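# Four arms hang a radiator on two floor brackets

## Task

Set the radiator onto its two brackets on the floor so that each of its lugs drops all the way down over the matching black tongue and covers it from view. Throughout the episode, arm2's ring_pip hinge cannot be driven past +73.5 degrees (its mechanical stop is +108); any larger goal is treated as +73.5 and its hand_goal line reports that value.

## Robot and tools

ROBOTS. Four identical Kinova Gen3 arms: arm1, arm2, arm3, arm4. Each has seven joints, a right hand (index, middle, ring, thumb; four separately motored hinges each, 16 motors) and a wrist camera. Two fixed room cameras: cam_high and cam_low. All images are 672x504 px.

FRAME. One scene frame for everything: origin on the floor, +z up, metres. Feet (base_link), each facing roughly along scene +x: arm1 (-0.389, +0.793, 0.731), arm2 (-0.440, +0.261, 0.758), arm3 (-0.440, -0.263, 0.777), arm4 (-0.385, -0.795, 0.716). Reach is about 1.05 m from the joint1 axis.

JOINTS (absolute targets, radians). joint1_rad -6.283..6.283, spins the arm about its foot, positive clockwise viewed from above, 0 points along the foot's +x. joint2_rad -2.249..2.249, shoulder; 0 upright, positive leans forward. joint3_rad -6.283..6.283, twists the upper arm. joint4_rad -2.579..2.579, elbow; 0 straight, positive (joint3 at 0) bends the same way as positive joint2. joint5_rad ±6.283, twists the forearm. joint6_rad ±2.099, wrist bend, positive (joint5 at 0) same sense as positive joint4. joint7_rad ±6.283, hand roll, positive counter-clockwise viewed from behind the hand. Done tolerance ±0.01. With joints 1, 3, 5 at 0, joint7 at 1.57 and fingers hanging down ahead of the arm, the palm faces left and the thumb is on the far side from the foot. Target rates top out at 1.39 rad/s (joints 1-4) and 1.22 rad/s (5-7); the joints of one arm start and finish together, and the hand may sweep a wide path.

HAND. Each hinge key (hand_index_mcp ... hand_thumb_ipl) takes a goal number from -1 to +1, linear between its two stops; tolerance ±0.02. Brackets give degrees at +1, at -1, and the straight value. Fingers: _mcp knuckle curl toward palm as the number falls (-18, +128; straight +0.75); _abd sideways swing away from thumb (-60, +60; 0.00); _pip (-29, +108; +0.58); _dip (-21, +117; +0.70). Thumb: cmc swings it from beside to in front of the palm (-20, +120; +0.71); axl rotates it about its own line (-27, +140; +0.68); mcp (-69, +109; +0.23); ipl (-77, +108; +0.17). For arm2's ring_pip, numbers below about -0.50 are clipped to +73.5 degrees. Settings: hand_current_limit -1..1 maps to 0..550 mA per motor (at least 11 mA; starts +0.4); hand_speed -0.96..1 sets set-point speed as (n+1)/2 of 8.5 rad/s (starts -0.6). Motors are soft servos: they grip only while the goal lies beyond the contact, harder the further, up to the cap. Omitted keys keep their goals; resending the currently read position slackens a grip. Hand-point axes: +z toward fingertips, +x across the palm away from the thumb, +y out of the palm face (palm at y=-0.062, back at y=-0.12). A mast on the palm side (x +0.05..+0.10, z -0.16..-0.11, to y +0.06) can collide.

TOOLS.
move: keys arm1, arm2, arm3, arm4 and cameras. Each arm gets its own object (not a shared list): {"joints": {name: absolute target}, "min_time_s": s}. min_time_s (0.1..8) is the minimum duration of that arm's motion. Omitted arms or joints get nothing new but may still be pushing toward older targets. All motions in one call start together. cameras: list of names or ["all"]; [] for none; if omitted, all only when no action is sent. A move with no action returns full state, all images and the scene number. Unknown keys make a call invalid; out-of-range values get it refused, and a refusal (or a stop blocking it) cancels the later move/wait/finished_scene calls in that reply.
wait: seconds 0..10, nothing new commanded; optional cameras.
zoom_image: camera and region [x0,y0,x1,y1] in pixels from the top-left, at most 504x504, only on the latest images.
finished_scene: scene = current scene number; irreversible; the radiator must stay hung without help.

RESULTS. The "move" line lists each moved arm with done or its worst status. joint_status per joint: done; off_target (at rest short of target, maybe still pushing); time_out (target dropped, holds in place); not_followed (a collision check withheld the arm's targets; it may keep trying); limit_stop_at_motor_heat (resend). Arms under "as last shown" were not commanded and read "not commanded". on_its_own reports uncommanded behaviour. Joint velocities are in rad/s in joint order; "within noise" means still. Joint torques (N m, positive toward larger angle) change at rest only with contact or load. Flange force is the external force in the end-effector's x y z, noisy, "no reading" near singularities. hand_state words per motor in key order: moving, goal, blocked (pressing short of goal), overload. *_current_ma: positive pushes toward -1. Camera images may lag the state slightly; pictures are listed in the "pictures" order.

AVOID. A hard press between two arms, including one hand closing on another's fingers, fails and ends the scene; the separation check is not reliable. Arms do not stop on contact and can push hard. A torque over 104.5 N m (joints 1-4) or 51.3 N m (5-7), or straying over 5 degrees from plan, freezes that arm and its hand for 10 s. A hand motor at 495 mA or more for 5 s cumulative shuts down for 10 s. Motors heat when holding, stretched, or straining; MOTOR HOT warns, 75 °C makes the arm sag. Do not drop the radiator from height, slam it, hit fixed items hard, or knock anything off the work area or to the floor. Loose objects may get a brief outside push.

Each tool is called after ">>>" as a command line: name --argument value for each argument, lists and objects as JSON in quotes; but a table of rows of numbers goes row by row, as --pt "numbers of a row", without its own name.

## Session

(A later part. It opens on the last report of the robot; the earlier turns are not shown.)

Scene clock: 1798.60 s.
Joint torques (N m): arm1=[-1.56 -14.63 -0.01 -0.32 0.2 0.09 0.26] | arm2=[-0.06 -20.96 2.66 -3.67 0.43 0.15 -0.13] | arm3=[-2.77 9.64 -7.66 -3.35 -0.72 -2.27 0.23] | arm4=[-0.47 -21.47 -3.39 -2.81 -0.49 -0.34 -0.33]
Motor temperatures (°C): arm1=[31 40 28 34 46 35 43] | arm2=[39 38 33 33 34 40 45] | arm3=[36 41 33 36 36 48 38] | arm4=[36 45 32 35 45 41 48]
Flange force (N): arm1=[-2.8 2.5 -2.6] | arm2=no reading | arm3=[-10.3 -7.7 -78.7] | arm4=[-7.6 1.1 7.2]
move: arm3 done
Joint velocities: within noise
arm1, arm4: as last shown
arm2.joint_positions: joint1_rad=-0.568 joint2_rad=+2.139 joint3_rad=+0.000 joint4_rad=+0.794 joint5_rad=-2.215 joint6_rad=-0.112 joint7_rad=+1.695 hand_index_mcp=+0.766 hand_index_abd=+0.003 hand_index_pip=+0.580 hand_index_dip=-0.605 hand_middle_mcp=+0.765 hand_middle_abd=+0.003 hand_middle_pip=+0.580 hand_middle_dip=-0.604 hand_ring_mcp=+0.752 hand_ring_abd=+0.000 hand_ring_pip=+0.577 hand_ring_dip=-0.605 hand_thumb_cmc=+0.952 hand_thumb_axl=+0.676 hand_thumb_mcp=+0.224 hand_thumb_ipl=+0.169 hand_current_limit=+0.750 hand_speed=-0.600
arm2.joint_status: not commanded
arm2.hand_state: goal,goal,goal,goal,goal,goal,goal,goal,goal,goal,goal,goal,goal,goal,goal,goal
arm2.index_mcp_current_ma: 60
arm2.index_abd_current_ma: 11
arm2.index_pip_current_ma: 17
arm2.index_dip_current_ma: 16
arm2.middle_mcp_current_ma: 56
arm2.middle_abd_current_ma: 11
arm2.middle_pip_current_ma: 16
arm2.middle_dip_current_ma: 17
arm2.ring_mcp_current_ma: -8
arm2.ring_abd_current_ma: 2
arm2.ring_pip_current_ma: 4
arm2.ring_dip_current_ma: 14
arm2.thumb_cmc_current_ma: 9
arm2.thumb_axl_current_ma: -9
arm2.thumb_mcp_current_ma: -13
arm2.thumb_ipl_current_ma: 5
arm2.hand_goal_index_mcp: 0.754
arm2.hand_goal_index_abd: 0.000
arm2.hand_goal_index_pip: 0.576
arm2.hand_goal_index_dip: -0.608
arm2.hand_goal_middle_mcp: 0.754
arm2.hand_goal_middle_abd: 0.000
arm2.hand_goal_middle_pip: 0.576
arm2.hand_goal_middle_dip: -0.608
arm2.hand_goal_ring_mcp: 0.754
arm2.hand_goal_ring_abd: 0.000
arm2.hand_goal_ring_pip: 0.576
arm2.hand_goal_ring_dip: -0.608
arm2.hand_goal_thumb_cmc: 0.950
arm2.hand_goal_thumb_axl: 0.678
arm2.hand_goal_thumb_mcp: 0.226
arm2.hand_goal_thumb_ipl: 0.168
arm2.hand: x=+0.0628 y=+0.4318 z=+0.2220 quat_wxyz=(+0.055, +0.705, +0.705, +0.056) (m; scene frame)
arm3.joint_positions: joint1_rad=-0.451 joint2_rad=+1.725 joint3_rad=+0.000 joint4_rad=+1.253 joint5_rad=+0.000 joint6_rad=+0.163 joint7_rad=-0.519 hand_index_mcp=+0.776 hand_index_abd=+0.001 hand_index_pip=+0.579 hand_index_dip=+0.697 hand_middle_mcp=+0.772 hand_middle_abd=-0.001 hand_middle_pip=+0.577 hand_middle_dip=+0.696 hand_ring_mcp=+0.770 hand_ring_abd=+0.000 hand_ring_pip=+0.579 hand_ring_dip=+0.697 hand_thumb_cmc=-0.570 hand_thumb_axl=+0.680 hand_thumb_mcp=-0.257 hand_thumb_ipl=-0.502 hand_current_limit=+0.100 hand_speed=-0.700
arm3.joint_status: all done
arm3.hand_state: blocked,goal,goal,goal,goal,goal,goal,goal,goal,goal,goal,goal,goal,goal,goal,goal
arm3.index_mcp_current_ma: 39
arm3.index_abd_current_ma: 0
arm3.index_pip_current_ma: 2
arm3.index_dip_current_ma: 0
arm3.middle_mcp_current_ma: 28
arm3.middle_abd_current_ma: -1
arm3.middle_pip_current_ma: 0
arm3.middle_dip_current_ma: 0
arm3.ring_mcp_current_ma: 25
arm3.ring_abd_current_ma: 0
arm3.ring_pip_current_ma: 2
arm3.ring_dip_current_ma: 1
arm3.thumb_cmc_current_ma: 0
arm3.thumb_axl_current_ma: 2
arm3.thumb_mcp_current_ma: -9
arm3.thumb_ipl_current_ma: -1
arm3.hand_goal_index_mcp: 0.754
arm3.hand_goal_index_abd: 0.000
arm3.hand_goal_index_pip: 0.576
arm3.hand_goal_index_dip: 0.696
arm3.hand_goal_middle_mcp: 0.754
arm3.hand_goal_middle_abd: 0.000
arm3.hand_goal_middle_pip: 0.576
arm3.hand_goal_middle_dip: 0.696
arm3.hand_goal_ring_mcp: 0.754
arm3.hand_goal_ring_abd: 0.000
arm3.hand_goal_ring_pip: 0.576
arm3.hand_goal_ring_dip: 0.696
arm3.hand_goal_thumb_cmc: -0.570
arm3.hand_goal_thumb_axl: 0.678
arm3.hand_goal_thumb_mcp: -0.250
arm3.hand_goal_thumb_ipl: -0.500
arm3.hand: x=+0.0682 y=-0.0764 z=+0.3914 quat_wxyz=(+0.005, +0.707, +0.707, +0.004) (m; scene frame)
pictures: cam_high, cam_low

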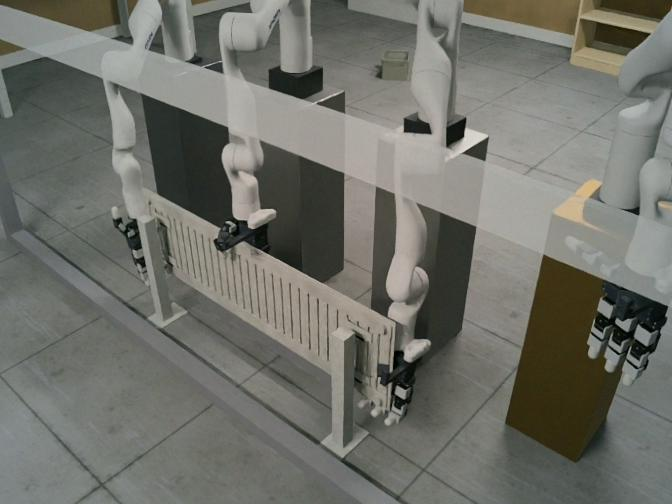

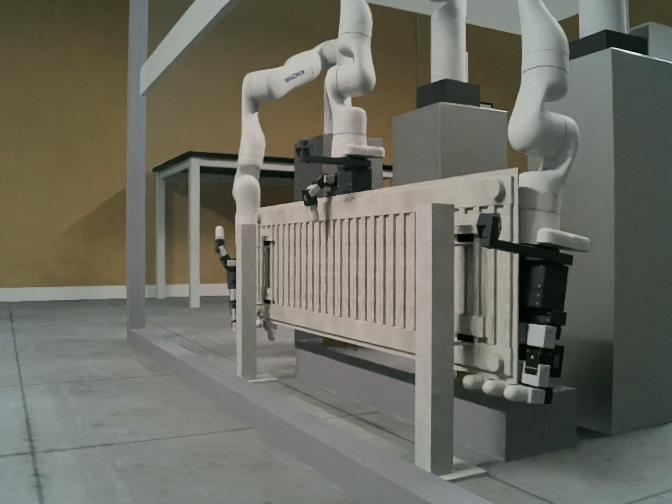

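>>> move --arm2 '{"joints":{"joint1_rad":-0.5718,"joint2_rad":2.1369,"joint3_rad":0,"joint4_rad":0.8056,"joint5_rad":-2.1439,"joint6_rad":-0.1073,"joint7_rad":1.6196},"min_time_s":1.5}' --arm3 '{"joints":{"joint1_rad":-0.4544,"joint2_rad":1.7088,"joint3_rad":0,"joint4_rad":1.2850,"joint5_rad":0,"joint6_rad":0.1478,"joint7_rad":-0.5224},"min_time_s":1.5}' --cameras '["cam_low","cam_high","arm3_cam_wrist"]'

>>> zoom_image --camera "cam_low" --region '[440, 200, 560, 360]'

>>> zoom_image --camera "cam_low" --region '[230, 200, 310, 310]'

>>> zoom_image --camera "cam_low" --region '[290, 130, 400, 230]'

Scene clock: 1818.40 s.
Joint torques (N m): arm1=[-1.62 -14.54 0.07 -0.21 0.22 0.12 0.19] | arm2=[-1.86 -20.42 0.51 -0.59 0.04 0 -0.27] | arm3=[2.85 -21.28 -1.06 -0.47 -0.47 -0.01 0.15] | arm4=[-0.17 -21.87 -2.97 -3.51 -0.52 0.22 -0.29]
Motor temperatures (°C): arm1=[31 40 28 34 46 35 43] | arm2=[39 38 33 33 34 40 45] | arm3=[36 41 33 36 36 48 38] | arm4=[36 45 32 35 45 41 48]
Flange force (N): arm1=[-2.8 2.8 -2.7] | arm2=no reading | arm3=[6.8 0.0 4.8] | arm4=[-6.3 1.2 5.9]
move: arm2 done; arm3 done
Joint velocities: within noise
arm1, arm4: as last shown
arm2.joint_positions: joint1_rad=-0.572 joint2_rad=+2.137 joint3_rad=+0.000 joint4_rad=+0.806 joint5_rad=-2.144 joint6_rad=-0.107 joint7_rad=+1.620 hand_index_mcp=+0.748 hand_index_abd=+0.001 hand_index_pip=+0.585 hand_index_dip=-0.586 hand_middle_mcp=+0.748 hand_middle_abd=+0.001 hand_middle_pip=+0.583 hand_middle_dip=-0.588 hand_ring_mcp=+0.752 hand_ring_abd=+0.000 hand_ring_pip=+0.577 hand_ring_dip=-0.605 hand_thumb_cmc=+0.952 hand_thumb_axl=+0.676 hand_thumb_mcp=+0.224 hand_thumb_ipl=+0.169 hand_current_limit=+0.750 hand_speed=-0.600
arm2.joint_status: all done
arm2.hand_state: goal,goal,goal,blocked,goal,goal,goal,blocked,goal,goal,goal,goal,goal,goal,goal,goal
arm2.index_mcp_current_ma: -29
arm2.index_abd_current_ma: 4
arm2.index_pip_current_ma: 40
arm2.index_dip_current_ma: 105
arm2.middle_mcp_current_ma: -30
arm2.middle_abd_current_ma: 3
arm2.middle_pip_current_ma: 30
arm2.middle_dip_current_ma: 97
arm2.ring_mcp_current_ma: -8
arm2.ring_abd_current_ma: 2
arm2.ring_pip_current_ma: 4
arm2.ring_dip_current_ma: 14
arm2.thumb_cmc_current_ma: 9
arm2.thumb_axl_current_ma: -9
arm2.thumb_mcp_current_ma: -13
arm2.thumb_ipl_current_ma: 5
arm2.hand_goal_index_mcp: 0.754
arm2.hand_goal_index_abd: 0.000
arm2.hand_goal_index_pip: 0.576
arm2.hand_goal_index_dip: -0.608
arm2.hand_goal_middle_mcp: 0.754
arm2.hand_goal_middle_abd: 0.000
arm2.hand_goal_middle_pip: 0.576
arm2.hand_goal_middle_dip: -0.608
arm2.hand_goal_ring_mcp: 0.754
arm2.hand_goal_ring_abd: 0.000
arm2.hand_goal_ring_pip: 0.576
arm2.hand_goal_ring_dip: -0.608
arm2.hand_goal_thumb_cmc: 0.950
arm2.hand_goal_thumb_axl: 0.678
arm2.hand_goal_thumb_mcp: 0.226
arm2.hand_goal_thumb_ipl: 0.168
arm2.hand: x=+0.0598 y=+0.4319 z=+0.2220 quat_wxyz=(+0.055, +0.705, +0.705, +0.056) (m; scene frame)
arm3.joint_positions: joint1_rad=-0.454 joint2_rad=+1.709 joint3_rad=+0.000 joint4_rad=+1.285 joint5_rad=+0.000 joint6_rad=+0.148 joint7_rad=-0.522 hand_index_mcp=+0.755 hand_index_abd=+0.001 hand_index_pip=+0.579 hand_index_dip=+0.697 hand_middle_mcp=+0.755 hand_middle_abd=-0.001 hand_middle_pip=+0.577 hand_middle_dip=+0.696 hand_ring_mcp=+0.755 hand_ring_abd=+0.000 hand_ring_pip=+0.578 hand_ring_dip=+0.697 hand_thumb_cmc=-0.570 hand_thumb_axl=+0.680 hand_thumb_mcp=-0.257 hand_thumb_ipl=-0.502 hand_current_limit=+0.100 hand_speed=-0.700
arm3.joint_status: all done
arm3.hand_state: goal,goal,goal,goal,goal,goal,goal,goal,goal,goal,goal,goal,goal,goal,goal,goal
arm3.index_mcp_current_ma: 1
arm3.index_abd_current_ma: 0
arm3.index_pip_current_ma: 2
arm3.index_dip_current_ma: 0
arm3.middle_mcp_current_ma: 1
arm3.middle_abd_current_ma: -1
arm3.middle_pip_current_ma: 0
arm3.middle_dip_current_ma: 0
arm3.ring_mcp_current_ma: 1
arm3.ring_abd_current_ma: 0
arm3.ring_pip_current_ma: 2
arm3.ring_dip_current_ma: 1
arm3.thumb_cmc_current_ma: 0
arm3.thumb_axl_current_ma: 2
arm3.thumb_mcp_current_ma: -9
arm3.thumb_ipl_current_ma: -1
arm3.hand_goal_index_mcp: 0.754
arm3.hand_goal_index_abd: 0.000
arm3.hand_goal_index_pip: 0.576
arm3.hand_goal_index_dip: 0.696
arm3.hand_goal_middle_mcp: 0.754
arm3.hand_goal_middle_abd: 0.000
arm3.hand_goal_middle_pip: 0.576
arm3.hand_goal_middle_dip: 0.696
arm3.hand_goal_ring_mcp: 0.754
arm3.hand_goal_ring_abd: 0.000
arm3.hand_goal_ring_pip: 0.576
arm3.hand_goal_ring_dip: 0.696
arm3.hand_goal_thumb_cmc: -0.570
arm3.hand_goal_thumb_axl: 0.678
arm3.hand_goal_thumb_mcp: -0.250
arm3.hand_goal_thumb_ipl: -0.500
arm3.hand: x=+0.0640 y=-0.0768 z=+0.3975 quat_wxyz=(+0.005, +0.707, +0.707, +0.004) (m; scene frame)
arm4.joint_positions: joint1_rad=-0.544 joint2_rad=+2.024 joint3_rad=+0.000 joint4_rad=+0.882 joint5_rad=+2.374 joint6_rad=-0.198 joint7_rad=-1.349 hand_index_mcp=+0.753 hand_index_abd=+0.000 hand_index_pip=+0.577 hand_index_dip=+0.696 hand_middle_mcp=+0.794 hand_middle_abd=-0.007 hand_middle_pip=+0.587 hand_middle_dip=-0.605 hand_ring_mcp=+0.753 hand_ring_abd=+0.000 hand_ring_pip=+0.577 hand_ring_dip=+0.696 hand_thumb_cmc=+0.713 hand_thumb_axl=+0.677 hand_thumb_mcp=+0.945 hand_thumb_ipl=+0.488 hand_current_limit=+0.750 hand_speed=-0.600
arm4.middle_abd_current_ma: -10
pictures: arm3_cam_wrist, cam_high, cam_low
camera_calibration:
arm3_cam_wrist: T_world_to_cam=[[0.616136, -0.784156, 0.0739969, -0.1015], [-0.592169, -0.399234, 0.699963, -0.316527], [-0.519338, -0.475091, -0.710335, 0.410247], [0, 0, 0, 1]] pos_world=[0.088157, -0.0110554, 0.520481]

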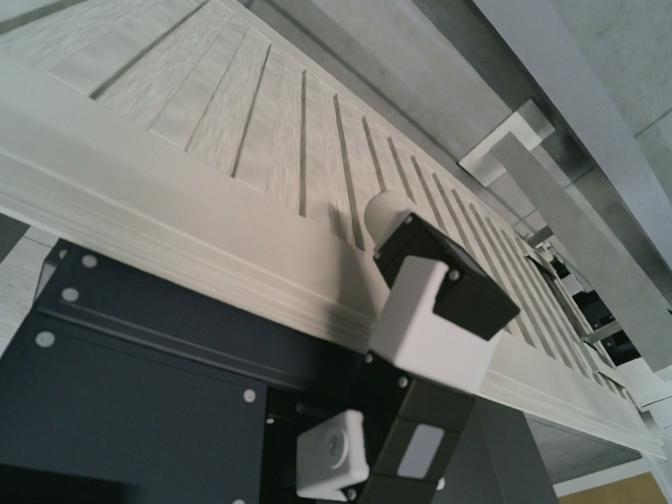

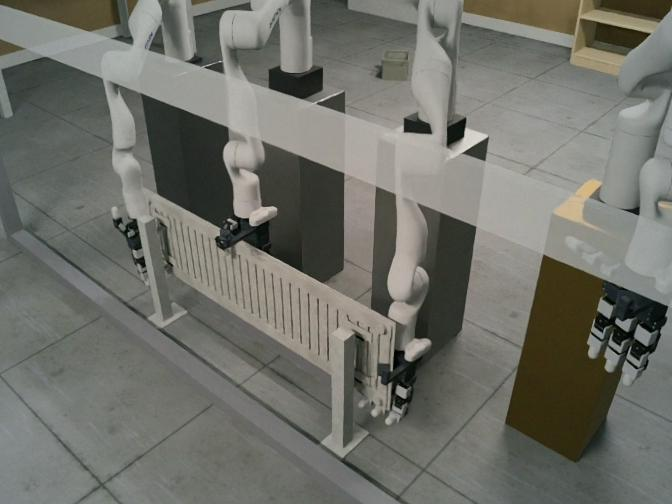

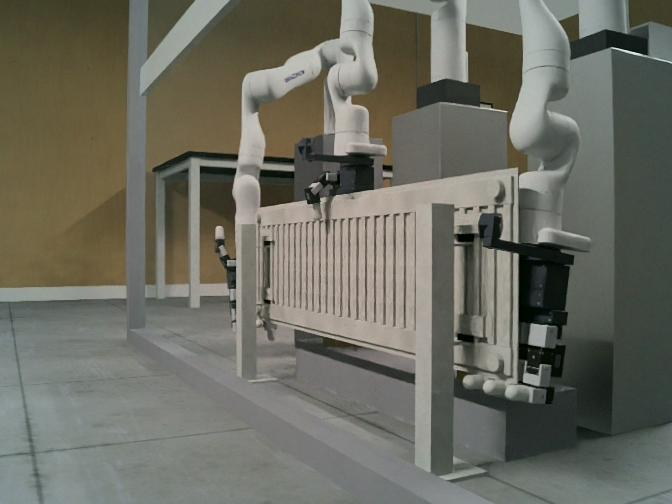

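Scaled by 3.150.

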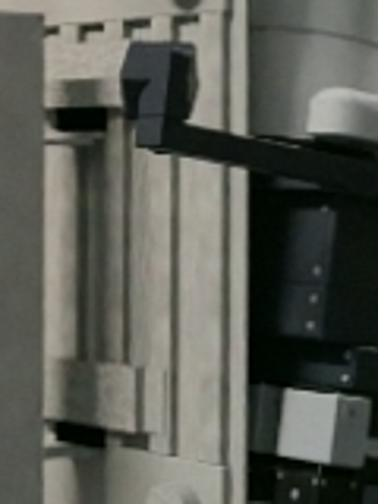

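Scaled by 4.582.

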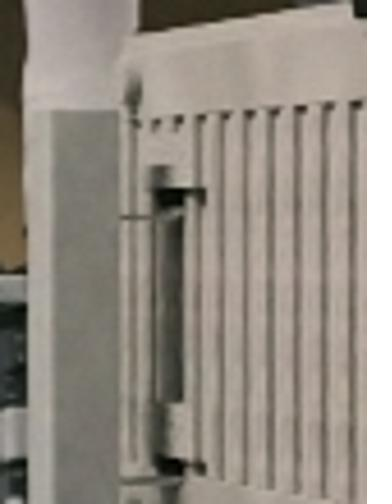

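Scaled by 4.582.

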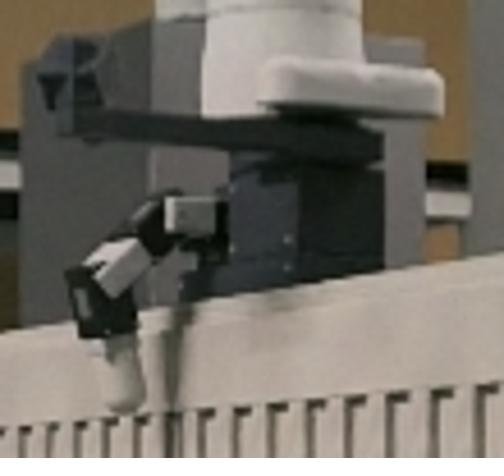

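>>> move --arm2 '{"joints":{"joint1_rad":-0.5678,"joint2_rad":2.1526,"joint3_rad":0,"joint4_rad":0.7810,"joint5_rad":-2.2170,"joint6_rad":-0.1140,"joint7_rad":1.6970},"min_time_s":1}' --cameras '["cam_low"]'

>>> zoom_image --camera "cam_low" --region '[440, 200, 560, 360]'

>>> zoom_image --camera "cam_low" --region '[230, 200, 310, 310]'

Scene clock: 1825.93 s.
Joint torques (N m): arm1=[-1.53 -14.59 0 -0.2 0.3 0.16 0.18] | arm2=[-0.2 -18.6 2.02 -2.39 0.29 0.03 -0.21] | arm3=[2.87 -21.27 -1.06 -0.4 -0.48 -0.02 0.17] | arm4=[-0.76 -20.39 -3.57 -2.24 -0.46 -0.67 -0.29]
Motor temperatures (°C): arm1=[31 40 28 34 46 35 43] | arm2=[39 38 33 33 34 40 45] | arm3=[36 41 33 36 36 48 38] | arm4=[36 45 32 35 45 41 48]
Flange force (N): arm1=[-2.6 2.5 -2.5] | arm2=no reading | arm3=[7.0 0.2 5.0] | arm4=[-8.3 1.1 6.2]
move: arm2 done
Joint velocities: within noise
arm1, arm3, arm4: as last shown
arm2.joint_positions: joint1_rad=-0.568 joint2_rad=+2.153 joint3_rad=+0.000 joint4_rad=+0.781 joint5_rad=-2.217 joint6_rad=-0.114 joint7_rad=+1.697 hand_index_mcp=+0.752 hand_index_abd=+0.001 hand_index_pip=+0.580 hand_index_dip=-0.605 hand_middle_mcp=+0.752 hand_middle_abd=+0.001 hand_middle_pip=+0.580 hand_middle_dip=-0.604 hand_ring_mcp=+0.752 hand_ring_abd=+0.000 hand_ring_pip=+0.577 hand_ring_dip=-0.605 hand_thumb_cmc=+0.952 hand_thumb_axl=+0.676 hand_thumb_mcp=+0.224 hand_thumb_ipl=+0.169 hand_current_limit=+0.750 hand_speed=-0.600
arm2.joint_status: all done
arm2.hand_state: goal,goal,goal,goal,goal,goal,goal,goal,goal,goal,goal,goal,goal,goal,goal,goal
arm2.index_mcp_current_ma: -10
arm2.index_abd_current_ma: 6
arm2.index_pip_current_ma: 18
arm2.index_dip_current_ma: 16
arm2.middle_mcp_current_ma: -11
arm2.middle_abd_current_ma: 5
arm2.middle_pip_current_ma: 17
arm2.middle_dip_current_ma: 17
arm2.ring_mcp_current_ma: -8
arm2.ring_abd_current_ma: 2
arm2.ring_pip_current_ma: 4
arm2.ring_dip_current_ma: 14
arm2.thumb_cmc_current_ma: 9
arm2.thumb_axl_current_ma: -9
arm2.thumb_mcp_current_ma: -13
arm2.thumb_ipl_current_ma: 5
arm2.hand_goal_index_mcp: 0.754
arm2.hand_goal_index_abd: 0.000
arm2.hand_goal_index_pip: 0.576
arm2.hand_goal_index_dip: -0.608
arm2.hand_goal_middle_mcp: 0.754
arm2.hand_goal_middle_abd: 0.000
arm2.hand_goal_middle_pip: 0.576
arm2.hand_goal_middle_dip: -0.608
arm2.hand_goal_ring_mcp: 0.754
arm2.hand_goal_ring_abd: 0.000
arm2.hand_goal_ring_pip: 0.576
arm2.hand_goal_ring_dip: -0.608
arm2.hand_goal_thumb_cmc: 0.950
arm2.hand_goal_thumb_axl: 0.678
arm2.hand_goal_thumb_mcp: 0.226
arm2.hand_goal_thumb_ipl: 0.168
arm2.hand: x=+0.0595 y=+0.4293 z=+0.2170 quat_wxyz=(+0.056, +0.705, +0.705, +0.055) (m; scene frame)
arm4.joint_positions: joint1_rad=-0.544 joint2_rad=+2.024 joint3_rad=+0.000 joint4_rad=+0.882 joint5_rad=+2.374 joint6_rad=-0.198 joint7_rad=-1.349 hand_index_mcp=+0.753 hand_index_abd=+0.000 hand_index_pip=+0.577 hand_index_dip=+0.696 hand_middle_mcp=+0.794 hand_middle_abd=+0.004 hand_middle_pip=+0.587 hand_middle_dip=-0.605 hand_ring_mcp=+0.753 hand_ring_abd=+0.000 hand_ring_pip=+0.577 hand_ring_dip=+0.696 hand_thumb_cmc=+0.713 hand_thumb_axl=+0.677 hand_thumb_mcp=+0.945 hand_thumb_ipl=+0.488 hand_current_limit=+0.750 hand_speed=-0.600
arm4.middle_abd_current_ma: 4
arm4.hand: x=+0.0382 y=-0.4583 z=+0.2204 quat_wxyz=(+0.000, +0.000, +0.997, +0.078) (m; scene frame)
pictures: cam_low

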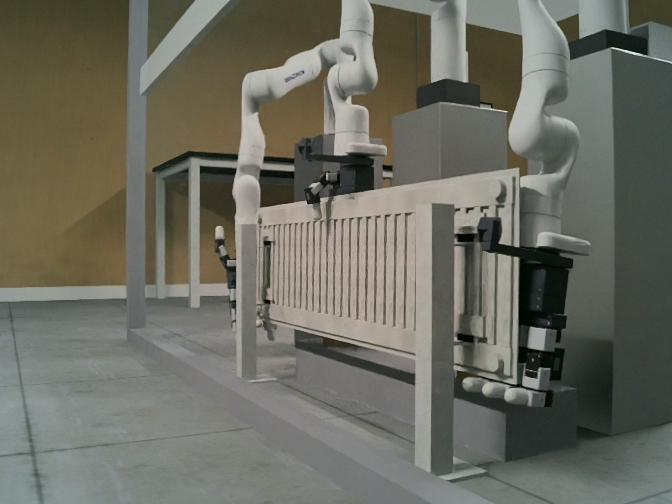

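Scaled by 3.150.

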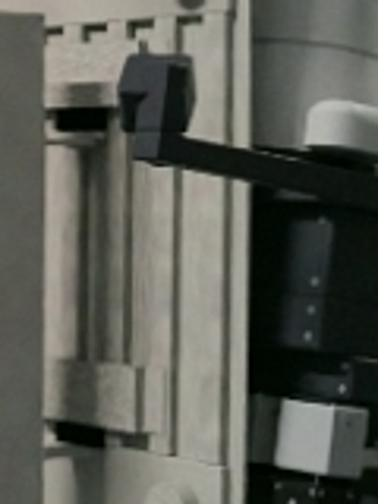

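Scaled by 4.582.

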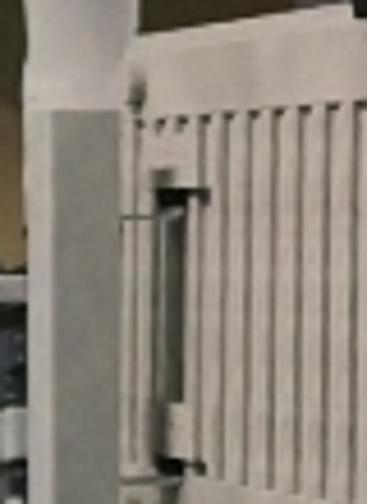

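>>> move --cameras '["arm2_cam_wrist","arm4_cam_wrist"]'

>>> zoom_image --camera "arm2_cam_wrist" --region '[400, 210, 520, 330]'

Scene clock: 1852.63 s.
Joint torques (N m): arm1=[-1.51 -14.6 0.05 -0.29 0.17 0.14 0.25] | arm2=[-0.22 -18.67 1.99 -2.42 0.27 0.04 -0.23] | arm3=[2.88 -21.27 -1.09 -0.39 -0.52 -0.01 0.14] | arm4=[-0.75 -20.45 -3.62 -2.26 -0.49 -0.61 -0.3]
Motor temperatures (°C): arm1=[31 40 28 34 46 35 43] | arm2=[39 37 33 33 34 39 45] | arm3=[36 42 33 36 36 47 38] | arm4=[36 45 32 35 45 41 48]
Flange force (N): arm1=[-2.8 2.3 -2.6] | arm2=no reading | arm3=[6.9 0.3 5.1] | arm4=[-8.6 1.2 6.4]
Joint velocities: within noise
arm1.joint_positions: joint1_rad=-0.500 joint2_rad=+0.935 joint3_rad=+0.000 joint4_rad=+2.192 joint5_rad=+0.000 joint6_rad=+0.014 joint7_rad=-0.880 hand_index_mcp=+0.753 hand_index_abd=+0.000 hand_index_pip=+0.577 hand_index_dip=+0.696 hand_middle_mcp=+0.753 hand_middle_abd=+0.000 hand_middle_pip=+0.577 hand_middle_dip=+0.696 hand_ring_mcp=+0.753 hand_ring_abd=+0.000 hand_ring_pip=+0.577 hand_ring_dip=+0.696 hand_thumb_cmc=+0.714 hand_thumb_axl=+0.677 hand_thumb_mcp=+0.224 hand_thumb_ipl=+0.168 hand_current_limit=+0.400 hand_speed=-0.600
arm1.joint_status: not commanded
arm1.hand_state: goal,goal,goal,goal,goal,goal,goal,goal,goal,goal,goal,goal,goal,goal,goal,goal
arm1.index_mcp_current_ma: -1
arm1.index_abd_current_ma: 0
arm1.index_pip_current_ma: 1
arm1.index_dip_current_ma: 0
arm1.middle_mcp_current_ma: -1
arm1.middle_abd_current_ma: 0
arm1.middle_pip_current_ma: 1
arm1.middle_dip_current_ma: 0
arm1.ring_mcp_current_ma: -1
arm1.ring_abd_current_ma: 0
arm1.ring_pip_current_ma: 1
arm1.ring_dip_current_ma: 0
arm1.thumb_cmc_current_ma: 0
arm1.thumb_axl_current_ma: -1
arm1.thumb_mcp_current_ma: -6
arm1.thumb_ipl_current_ma: 0
arm1.hand_goal_index_mcp: 0.754
arm1.hand_goal_index_abd: 0.000
arm1.hand_goal_index_pip: 0.576
arm1.hand_goal_index_dip: 0.696
arm1.hand_goal_middle_mcp: 0.754
arm1.hand_goal_middle_abd: 0.000
arm1.hand_goal_middle_pip: 0.576
arm1.hand_goal_middle_dip: 0.696
arm1.hand_goal_ring_mcp: 0.754
arm1.hand_goal_ring_abd: 0.000
arm1.hand_goal_ring_pip: 0.576
arm1.hand_goal_ring_dip: 0.696
arm1.hand_goal_thumb_cmc: 0.714
arm1.hand_goal_thumb_axl: 0.678
arm1.hand_goal_thumb_mcp: 0.226
arm1.hand_goal_thumb_ipl: 0.168
arm1.hand: x=-0.0078 y=+0.8966 z=+0.6542 quat_wxyz=(-0.001, +0.819, +0.574, +0.007) (m; scene frame)
arm2.joint_positions: joint1_rad=-0.568 joint2_rad=+2.153 joint3_rad=+0.000 joint4_rad=+0.781 joint5_rad=-2.217 joint6_rad=-0.114 joint7_rad=+1.697 hand_index_mcp=+0.752 hand_index_abd=+0.001 hand_index_pip=+0.580 hand_index_dip=-0.605 hand_middle_mcp=+0.752 hand_middle_abd=+0.001 hand_middle_pip=+0.580 hand_middle_dip=-0.604 hand_ring_mcp=+0.752 hand_ring_abd=+0.000 hand_ring_pip=+0.577 hand_ring_dip=-0.605 hand_thumb_cmc=+0.952 hand_thumb_axl=+0.676 hand_thumb_mcp=+0.224 hand_thumb_ipl=+0.169 hand_current_limit=+0.750 hand_speed=-0.600
arm2.joint_status: all done
arm2.hand_state: goal,goal,goal,goal,goal,goal,goal,goal,goal,goal,goal,goal,goal,goal,goal,goal
arm2.index_mcp_current_ma: -10
arm2.index_abd_current_ma: 6
arm2.index_pip_current_ma: 18
arm2.index_dip_current_ma: 16
arm2.middle_mcp_current_ma: -11
arm2.middle_abd_current_ma: 5
arm2.middle_pip_current_ma: 17
arm2.middle_dip_current_ma: 17
arm2.ring_mcp_current_ma: -8
arm2.ring_abd_current_ma: 2
arm2.ring_pip_current_ma: 4
arm2.ring_dip_current_ma: 14
arm2.thumb_cmc_current_ma: 9
arm2.thumb_axl_current_ma: -9
arm2.thumb_mcp_current_ma: -13
arm2.thumb_ipl_current_ma: 5
arm2.hand_goal_index_mcp: 0.754
arm2.hand_goal_index_abd: 0.000
arm2.hand_goal_index_pip: 0.576
arm2.hand_goal_index_dip: -0.608
arm2.hand_goal_middle_mcp: 0.754
arm2.hand_goal_middle_abd: 0.000
arm2.hand_goal_middle_pip: 0.576
arm2.hand_goal_middle_dip: -0.608
arm2.hand_goal_ring_mcp: 0.754
arm2.hand_goal_ring_abd: 0.000
arm2.hand_goal_ring_pip: 0.576
arm2.hand_goal_ring_dip: -0.608
arm2.hand_goal_thumb_cmc: 0.950
arm2.hand_goal_thumb_axl: 0.678
arm2.hand_goal_thumb_mcp: 0.226
arm2.hand_goal_thumb_ipl: 0.168
arm2.hand: x=+0.0595 y=+0.4293 z=+0.2170 quat_wxyz=(+0.056, +0.705, +0.705, +0.055) (m; scene frame)
arm3.joint_positions: joint1_rad=-0.454 joint2_rad=+1.709 joint3_rad=+0.000 joint4_rad=+1.285 joint5_rad=+0.000 joint6_rad=+0.148 joint7_rad=-0.522 hand_index_mcp=+0.755 hand_index_abd=+0.001 hand_index_pip=+0.579 hand_index_dip=+0.697 hand_middle_mcp=+0.755 hand_middle_abd=-0.001 hand_middle_pip=+0.577 hand_middle_dip=+0.696 hand_ring_mcp=+0.755 hand_ring_abd=+0.000 hand_ring_pip=+0.578 hand_ring_dip=+0.697 hand_thumb_cmc=-0.570 hand_thumb_axl=+0.680 hand_thumb_mcp=-0.257 hand_thumb_ipl=-0.502 hand_current_limit=+0.100 hand_speed=-0.700
arm3.joint_status: not commanded
arm3.hand_state: goal,goal,goal,goal,goal,goal,goal,goal,goal,goal,goal,goal,goal,goal,goal,goal
arm3.index_mcp_current_ma: 1
arm3.index_abd_current_ma: 0
arm3.index_pip_current_ma: 2
arm3.index_dip_current_ma: 0
arm3.middle_mcp_current_ma: 1
arm3.middle_abd_current_ma: -1
arm3.middle_pip_current_ma: 0
arm3.middle_dip_current_ma: 0
arm3.ring_mcp_current_ma: 1
arm3.ring_abd_current_ma: 0
arm3.ring_pip_current_ma: 2
arm3.ring_dip_current_ma: 1
arm3.thumb_cmc_current_ma: 0
arm3.thumb_axl_current_ma: 2
arm3.thumb_mcp_current_ma: -9
arm3.thumb_ipl_current_ma: -1
arm3.hand_goal_index_mcp: 0.754
arm3.hand_goal_index_abd: 0.000
arm3.hand_goal_index_pip: 0.576
arm3.hand_goal_index_dip: 0.696
arm3.hand_goal_middle_mcp: 0.754
arm3.hand_goal_middle_abd: 0.000
arm3.hand_goal_middle_pip: 0.576
arm3.hand_goal_middle_dip: 0.696
arm3.hand_goal_ring_mcp: 0.754
arm3.hand_goal_ring_abd: 0.000
arm3.hand_goal_ring_pip: 0.576
arm3.hand_goal_ring_dip: 0.696
arm3.hand_goal_thumb_cmc: -0.570
arm3.hand_goal_thumb_axl: 0.678
arm3.hand_goal_thumb_mcp: -0.250
arm3.hand_goal_thumb_ipl: -0.500
arm3.hand: x=+0.0640 y=-0.0768 z=+0.3975 quat_wxyz=(+0.005, +0.707, +0.707, +0.004) (m; scene frame)
arm4.joint_positions: joint1_rad=-0.544 joint2_rad=+2.024 joint3_rad=+0.000 joint4_rad=+0.882 joint5_rad=+2.374 joint6_rad=-0.198 joint7_rad=-1.349 hand_index_mcp=+0.753 hand_index_abd=+0.000 hand_index_pip=+0.577 hand_index_dip=+0.696 hand_middle_mcp=+0.794 hand_middle_abd=+0.004 hand_middle_pip=+0.587 hand_middle_dip=-0.605 hand_ring_mcp=+0.753 hand_ring_abd=+0.000 hand_ring_pip=+0.577 hand_ring_dip=+0.696 hand_thumb_cmc=+0.713 hand_thumb_axl=+0.677 hand_thumb_mcp=+0.945 hand_thumb_ipl=+0.488 hand_current_limit=+0.750 hand_speed=-0.600
arm4.joint_status: not commanded
arm4.hand_state: goal,goal,goal,goal,blocked,goal,goal,goal,goal,goal,goal,goal,goal,goal,goal,goal
arm4.index_mcp_current_ma: -1
arm4.index_abd_current_ma: 0
arm4.index_pip_current_ma: 1
arm4.index_dip_current_ma: 0
arm4.middle_mcp_current_ma: 116
arm4.middle_abd_current_ma: 4
arm4.middle_pip_current_ma: 20
arm4.middle_dip_current_ma: 4
arm4.ring_mcp_current_ma: -1
arm4.ring_abd_current_ma: 0
arm4.ring_pip_current_ma: 1
arm4.ring_dip_current_ma: 0
arm4.thumb_cmc_current_ma: -1
arm4.thumb_axl_current_ma: -1
arm4.thumb_mcp_current_ma: -10
arm4.thumb_ipl_current_ma: -4
arm4.hand_goal_index_mcp: 0.754
arm4.hand_goal_index_abd: 0.000
arm4.hand_goal_index_pip: 0.576
arm4.hand_goal_index_dip: 0.696
arm4.hand_goal_middle_mcp: 0.754
arm4.hand_goal_middle_abd: 0.000
arm4.hand_goal_middle_pip: 0.576
arm4.hand_goal_middle_dip: -0.608
arm4.hand_goal_ring_mcp: 0.754
arm4.hand_goal_ring_abd: 0.000
arm4.hand_goal_ring_pip: 0.576
arm4.hand_goal_ring_dip: 0.696
arm4.hand_goal_thumb_cmc: 0.714
arm4.hand_goal_thumb_axl: 0.678
arm4.hand_goal_thumb_mcp: 0.950
arm4.hand_goal_thumb_ipl: 0.490
arm4.hand: x=+0.0381 y=-0.4583 z=+0.2204 quat_wxyz=(+0.000, +0.000, +0.997, +0.078) (m; scene frame)
pictures: arm2_cam_wrist, arm4_cam_wrist
camera_calibration:
arm2_cam_wrist: T_world_to_cam=[[0.616185, -0.785637, 0.0555954, 0.327516], [-0.649466, -0.466915, 0.600153, 0.0669741], [-0.445544, -0.405913, -0.797951, 0.498804], [0, 0, 0, 1]] pos_world=[0.0639257, 0.491051, 0.339618]
arm4_cam_wrist: T_world_to_cam=[[0.779352, 0.624575, 0.0501638, 0.285322], [0.454545, -0.618655, 0.640824, -0.487991], [0.431277, -0.476626, -0.766047, 0.0602493], [0, 0, 0, 1]] pos_world=[-0.026537, -0.451387, 0.344557]

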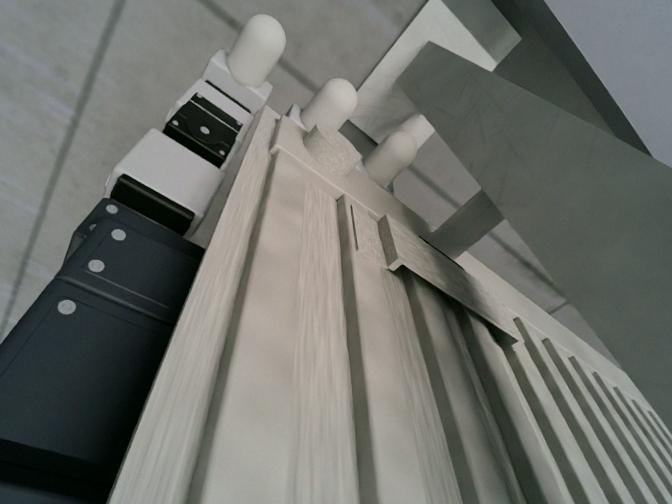

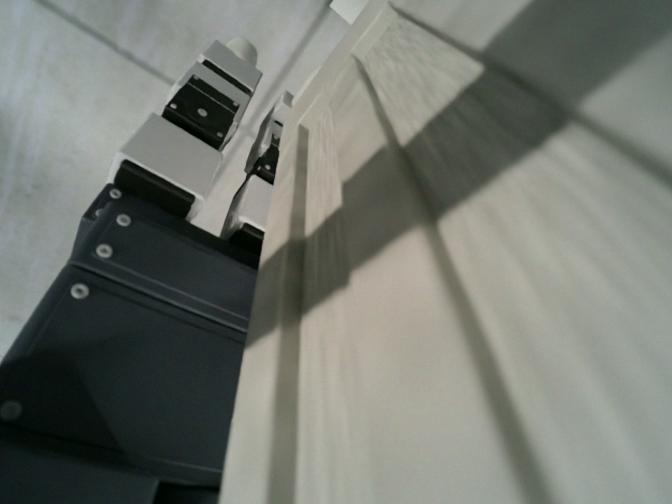

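Scaled by 4.200.

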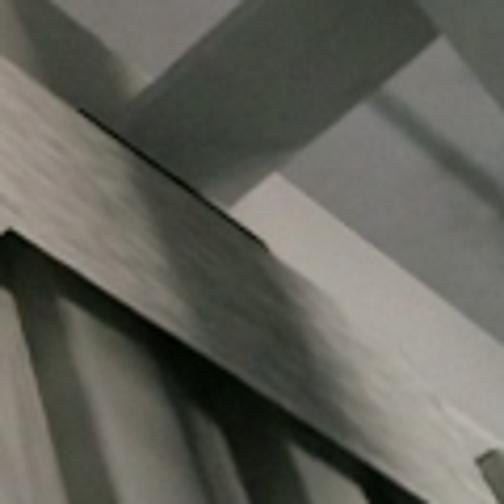

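>>> move --arm3 '{"joints":{"hand_thumb_mcp":-0.45,"hand_thumb_ipl":-0.62}}' --cameras '["cam_low"]'

>>> zoom_image --camera "cam_low" --region '[230, 200, 310, 310]'

>>> zoom_image --camera "cam_low" --region '[440, 200, 560, 360]'

Scene clock: 1891.17 s.
Joint torques (N m): arm1=[-1.47 -14.49 0 -0.3 0.19 0.1 0.28] | arm2=[-0.23 -18.62 2.03 -2.39 0.28 0.05 -0.21] | arm3=[2.31 -20.33 -1.97 1.03 -0.62 0.78 0.05] | arm4=[-0.79 -20.4 -3.63 -2.24 -0.46 -0.69 -0.31]
Motor temperatures (°C): arm1=[31 40 28 34 46 35 43] | arm2=[39 36 33 33 34 39 45] | arm3=[36 43 33 35 36 47 38] | arm4=[36 44 32 35 46 41 48]
Flange force (N): arm1=[-2.6 2.3 -3.0] | arm2=no reading | arm3=[6.8 3.0 6.5] | arm4=[-8.3 1.0 6.2]
move: arm3 off_target
Joint velocities: within noise
arm1, arm4: as last shown
arm2.joint_positions: joint1_rad=-0.568 joint2_rad=+2.153 joint3_rad=+0.000 joint4_rad=+0.781 joint5_rad=-2.217 joint6_rad=-0.114 joint7_rad=+1.697 hand_index_mcp=+0.752 hand_index_abd=+0.001 hand_index_pip=+0.580 hand_index_dip=-0.605 hand_middle_mcp=+0.752 hand_middle_abd=+0.001 hand_middle_pip=+0.580 hand_middle_dip=-0.604 hand_ring_mcp=+0.752 hand_ring_abd=+0.000 hand_ring_pip=+0.577 hand_ring_dip=-0.605 hand_thumb_cmc=+0.952 hand_thumb_axl=+0.676 hand_thumb_mcp=+0.224 hand_thumb_ipl=+0.169 hand_current_limit=+0.750 hand_speed=-0.600
arm2.joint_status: not commanded
arm2.hand_state: goal,goal,goal,goal,goal,goal,goal,goal,goal,goal,goal,goal,goal,goal,goal,goal
arm2.index_mcp_current_ma: -10
arm2.index_abd_current_ma: 6
arm2.index_pip_current_ma: 18
arm2.index_dip_current_ma: 16
arm2.middle_mcp_current_ma: -11
arm2.middle_abd_current_ma: 5
arm2.middle_pip_current_ma: 17
arm2.middle_dip_current_ma: 17
arm2.ring_mcp_current_ma: -8
arm2.ring_abd_current_ma: 2
arm2.ring_pip_current_ma: 4
arm2.ring_dip_current_ma: 14
arm2.thumb_cmc_current_ma: 9
arm2.thumb_axl_current_ma: -9
arm2.thumb_mcp_current_ma: -13
arm2.thumb_ipl_current_ma: 5
arm2.hand_goal_index_mcp: 0.754
arm2.hand_goal_index_abd: 0.000
arm2.hand_goal_index_pip: 0.576
arm2.hand_goal_index_dip: -0.608
arm2.hand_goal_middle_mcp: 0.754
arm2.hand_goal_middle_abd: 0.000
arm2.hand_goal_middle_pip: 0.576
arm2.hand_goal_middle_dip: -0.608
arm2.hand_goal_ring_mcp: 0.754
arm2.hand_goal_ring_abd: 0.000
arm2.hand_goal_ring_pip: 0.576
arm2.hand_goal_ring_dip: -0.608
arm2.hand_goal_thumb_cmc: 0.950
arm2.hand_goal_thumb_axl: 0.678
arm2.hand_goal_thumb_mcp: 0.226
arm2.hand_goal_thumb_ipl: 0.168
arm2.hand: x=+0.0595 y=+0.4293 z=+0.2170 quat_wxyz=(+0.056, +0.705, +0.705, +0.055) (m; scene frame)
arm3.joint_positions: joint1_rad=-0.454 joint2_rad=+1.709 joint3_rad=+0.000 joint4_rad=+1.285 joint5_rad=+0.000 joint6_rad=+0.148 joint7_rad=-0.522 hand_index_mcp=+0.755 hand_index_abd=+0.001 hand_index_pip=+0.579 hand_index_dip=+0.697 hand_middle_mcp=+0.755 hand_middle_abd=-0.001 hand_middle_pip=+0.577 hand_middle_dip=+0.696 hand_ring_mcp=+0.755 hand_ring_abd=+0.000 hand_ring_pip=+0.578 hand_ring_dip=+0.697 hand_thumb_cmc=-0.570 hand_thumb_axl=+0.680 hand_thumb_mcp=-0.348 hand_thumb_ipl=-0.590 hand_current_limit=+0.100 hand_speed=-0.700
arm3.joint_status: hand_thumb_mcp off_target (ended at -0.348, target -0.450); hand_thumb_ipl off_target (ended at -0.590, target -0.620)
arm3.hand_state: goal,goal,goal,goal,goal,goal,goal,goal,goal,goal,goal,goal,goal,goal,blocked,blocked
arm3.index_mcp_current_ma: 0
arm3.index_abd_current_ma: 0
arm3.index_pip_current_ma: 2
arm3.index_dip_current_ma: 0
arm3.middle_mcp_current_ma: 1
arm3.middle_abd_current_ma: -1
arm3.middle_pip_current_ma: 0
arm3.middle_dip_current_ma: 0
arm3.ring_mcp_current_ma: 1
arm3.ring_abd_current_ma: 0
arm3.ring_pip_current_ma: 2
arm3.ring_dip_current_ma: 1
arm3.thumb_cmc_current_ma: 0
arm3.thumb_axl_current_ma: 2
arm3.thumb_mcp_current_ma: 302
arm3.thumb_ipl_current_ma: 84
arm3.hand_goal_index_mcp: 0.754
arm3.hand_goal_index_abd: 0.000
arm3.hand_goal_index_pip: 0.576
arm3.hand_goal_index_dip: 0.696
arm3.hand_goal_middle_mcp: 0.754
arm3.hand_goal_middle_abd: 0.000
arm3.hand_goal_middle_pip: 0.576
arm3.hand_goal_middle_dip: 0.696
arm3.hand_goal_ring_mcp: 0.754
arm3.hand_goal_ring_abd: 0.000
arm3.hand_goal_ring_pip: 0.576
arm3.hand_goal_ring_dip: 0.696
arm3.hand_goal_thumb_cmc: -0.570
arm3.hand_goal_thumb_axl: 0.678
arm3.hand_goal_thumb_mcp: -0.450
arm3.hand_goal_thumb_ipl: -0.620
arm3.hand: x=+0.0641 y=-0.0767 z=+0.3975 quat_wxyz=(+0.005, +0.707, +0.707, +0.004) (m; scene frame)
pictures: cam_low

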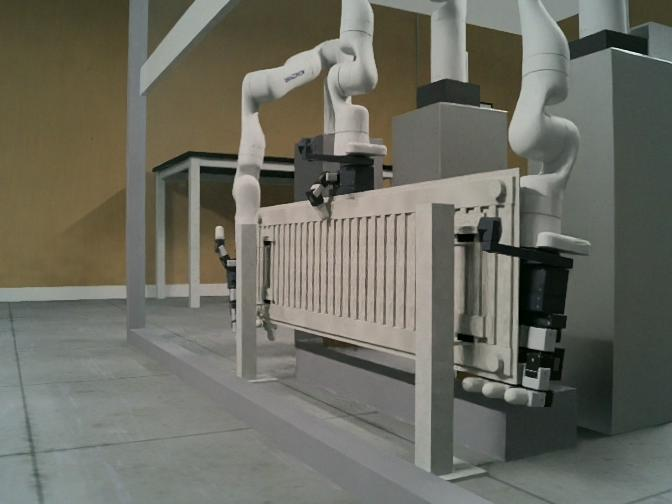

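Scaled by 4.582.

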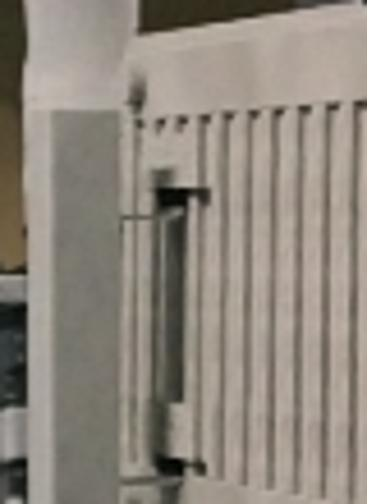

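Scaled by 3.150.

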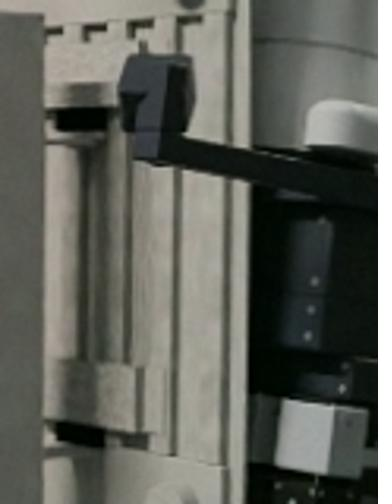

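>>> move --arm3 '{"joints":{"joint1_rad":-0.4572,"joint2_rad":1.7076,"joint3_rad":0,"joint4_rad":1.2952,"joint5_rad":0,"joint6_rad":0.1388,"joint7_rad":-0.5252},"min_time_s":1}' --cameras '["cam_low","cam_high"]'

>>> zoom_image --camera "cam_low" --region '[230, 200, 310, 310]'

>>> zoom_image --camera "cam_low" --region '[440, 200, 560, 360]'

Scene clock: 1897.23 s.
Joint torques (N m): arm1=[-1.59 -14.53 0 -0.29 0.2 0.06 0.24] | arm2=[-0.28 -18.71 2.04 -2.37 0.28 0.04 -0.21] | arm3=[1.81 -16.77 -3.14 3.18 -0.84 1.79 -0.12] | arm4=[-0.82 -20.33 -3.58 -2.22 -0.49 -0.63 -0.3]
Motor temperatures (°C): arm1=[31 40 28 34 46 35 43] | arm2=[39 36 33 33 34 39 45] | arm3=[36 42 33 35 36 47 38] | arm4=[36 44 32 35 46 41 48]
Flange force (N): arm1=[-2.8 2.6 -2.9] | arm2=no reading | arm3=[6.9 6.3 3.6] | arm4=[-8.5 1.0 6.1]
move: arm3 done
Joint velocities: within noise
arm1, arm4: as last shown
arm2.joint_positions: joint1_rad=-0.568 joint2_rad=+2.153 joint3_rad=+0.000 joint4_rad=+0.781 joint5_rad=-2.217 joint6_rad=-0.114 joint7_rad=+1.697 hand_index_mcp=+0.752 hand_index_abd=+0.001 hand_index_pip=+0.580 hand_index_dip=-0.605 hand_middle_mcp=+0.752 hand_middle_abd=+0.001 hand_middle_pip=+0.580 hand_middle_dip=-0.604 hand_ring_mcp=+0.752 hand_ring_abd=+0.000 hand_ring_pip=+0.577 hand_ring_dip=-0.605 hand_thumb_cmc=+0.952 hand_thumb_axl=+0.676 hand_thumb_mcp=+0.224 hand_thumb_ipl=+0.169 hand_current_limit=+0.750 hand_speed=-0.600
arm2.joint_status: not commanded
arm2.hand_state: goal,goal,goal,goal,goal,goal,goal,goal,goal,goal,goal,goal,goal,goal,goal,goal
arm2.index_mcp_current_ma: -10
arm2.index_abd_current_ma: 6
arm2.index_pip_current_ma: 18
arm2.index_dip_current_ma: 16
arm2.middle_mcp_current_ma: -11
arm2.middle_abd_current_ma: 5
arm2.middle_pip_current_ma: 17
arm2.middle_dip_current_ma: 17
arm2.ring_mcp_current_ma: -8
arm2.ring_abd_current_ma: 2
arm2.ring_pip_current_ma: 4
arm2.ring_dip_current_ma: 14
arm2.thumb_cmc_current_ma: 9
arm2.thumb_axl_current_ma: -9
arm2.thumb_mcp_current_ma: -13
arm2.thumb_ipl_current_ma: 5
arm2.hand_goal_index_mcp: 0.754
arm2.hand_goal_index_abd: 0.000
arm2.hand_goal_index_pip: 0.576
arm2.hand_goal_index_dip: -0.608
arm2.hand_goal_middle_mcp: 0.754
arm2.hand_goal_middle_abd: 0.000
arm2.hand_goal_middle_pip: 0.576
arm2.hand_goal_middle_dip: -0.608
arm2.hand_goal_ring_mcp: 0.754
arm2.hand_goal_ring_abd: 0.000
arm2.hand_goal_ring_pip: 0.576
arm2.hand_goal_ring_dip: -0.608
arm2.hand_goal_thumb_cmc: 0.950
arm2.hand_goal_thumb_axl: 0.678
arm2.hand_goal_thumb_mcp: 0.226
arm2.hand_goal_thumb_ipl: 0.168
arm2.hand: x=+0.0595 y=+0.4293 z=+0.2170 quat_wxyz=(+0.056, +0.705, +0.705, +0.055) (m; scene frame)
arm3.joint_positions: joint1_rad=-0.457 joint2_rad=+1.708 joint3_rad=+0.000 joint4_rad=+1.295 joint5_rad=+0.000 joint6_rad=+0.139 joint7_rad=-0.525 hand_index_mcp=+0.755 hand_index_abd=+0.001 hand_index_pip=+0.579 hand_index_dip=+0.697 hand_middle_mcp=+0.755 hand_middle_abd=-0.001 hand_middle_pip=+0.577 hand_middle_dip=+0.696 hand_ring_mcp=+0.755 hand_ring_abd=+0.000 hand_ring_pip=+0.578 hand_ring_dip=+0.697 hand_thumb_cmc=-0.570 hand_thumb_axl=+0.679 hand_thumb_mcp=-0.338 hand_thumb_ipl=-0.584 hand_current_limit=+0.100 hand_speed=-0.700
arm3.joint_status: all done
arm3.hand_state: goal,goal,goal,goal,goal,goal,goal,goal,goal,goal,goal,goal,goal,goal,blocked,blocked
arm3.index_mcp_current_ma: 0
arm3.index_abd_current_ma: 0
arm3.index_pip_current_ma: 2
arm3.index_dip_current_ma: 0
arm3.middle_mcp_current_ma: 1
arm3.middle_abd_current_ma: -1
arm3.middle_pip_current_ma: 0
arm3.middle_dip_current_ma: 0
arm3.ring_mcp_current_ma: 1
arm3.ring_abd_current_ma: 0
arm3.ring_pip_current_ma: 2
arm3.ring_dip_current_ma: 1
arm3.thumb_cmc_current_ma: 0
arm3.thumb_axl_current_ma: 1
arm3.thumb_mcp_current_ma: 302
arm3.thumb_ipl_current_ma: 107
arm3.hand_goal_index_mcp: 0.754
arm3.hand_goal_index_abd: 0.000
arm3.hand_goal_index_pip: 0.576
arm3.hand_goal_index_dip: 0.696
arm3.hand_goal_middle_mcp: 0.754
arm3.hand_goal_middle_abd: 0.000
arm3.hand_goal_middle_pip: 0.576
arm3.hand_goal_middle_dip: 0.696
arm3.hand_goal_ring_mcp: 0.754
arm3.hand_goal_ring_abd: 0.000
arm3.hand_goal_ring_pip: 0.576
arm3.hand_goal_ring_dip: 0.696
arm3.hand_goal_thumb_cmc: -0.570
arm3.hand_goal_thumb_axl: 0.678
arm3.hand_goal_thumb_mcp: -0.450
arm3.hand_goal_thumb_ipl: -0.620
arm3.hand: x=+0.0611 y=-0.0770 z=+0.3975 quat_wxyz=(+0.005, +0.707, +0.707, +0.004) (m; scene frame)
pictures: cam_high, cam_low

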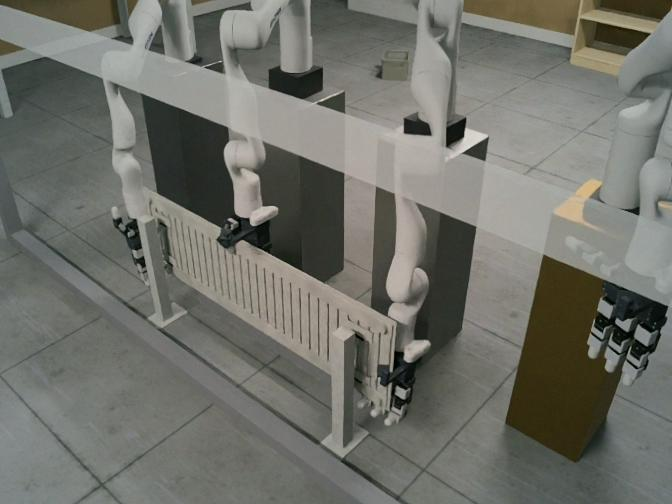

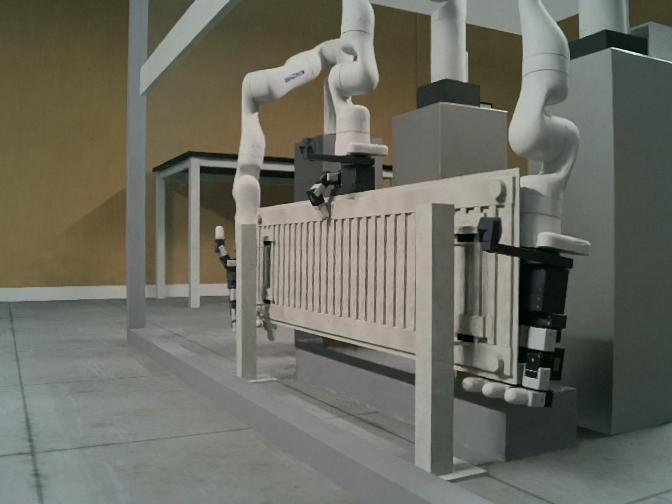

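Scaled by 4.582.

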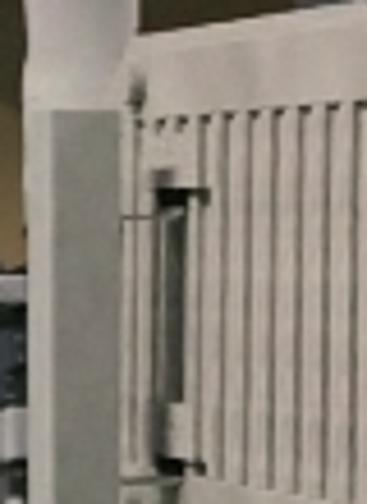

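Scaled by 3.150.

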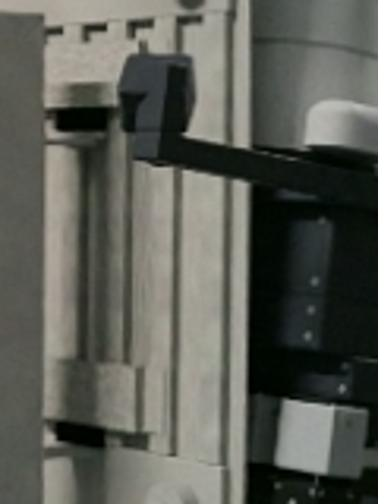

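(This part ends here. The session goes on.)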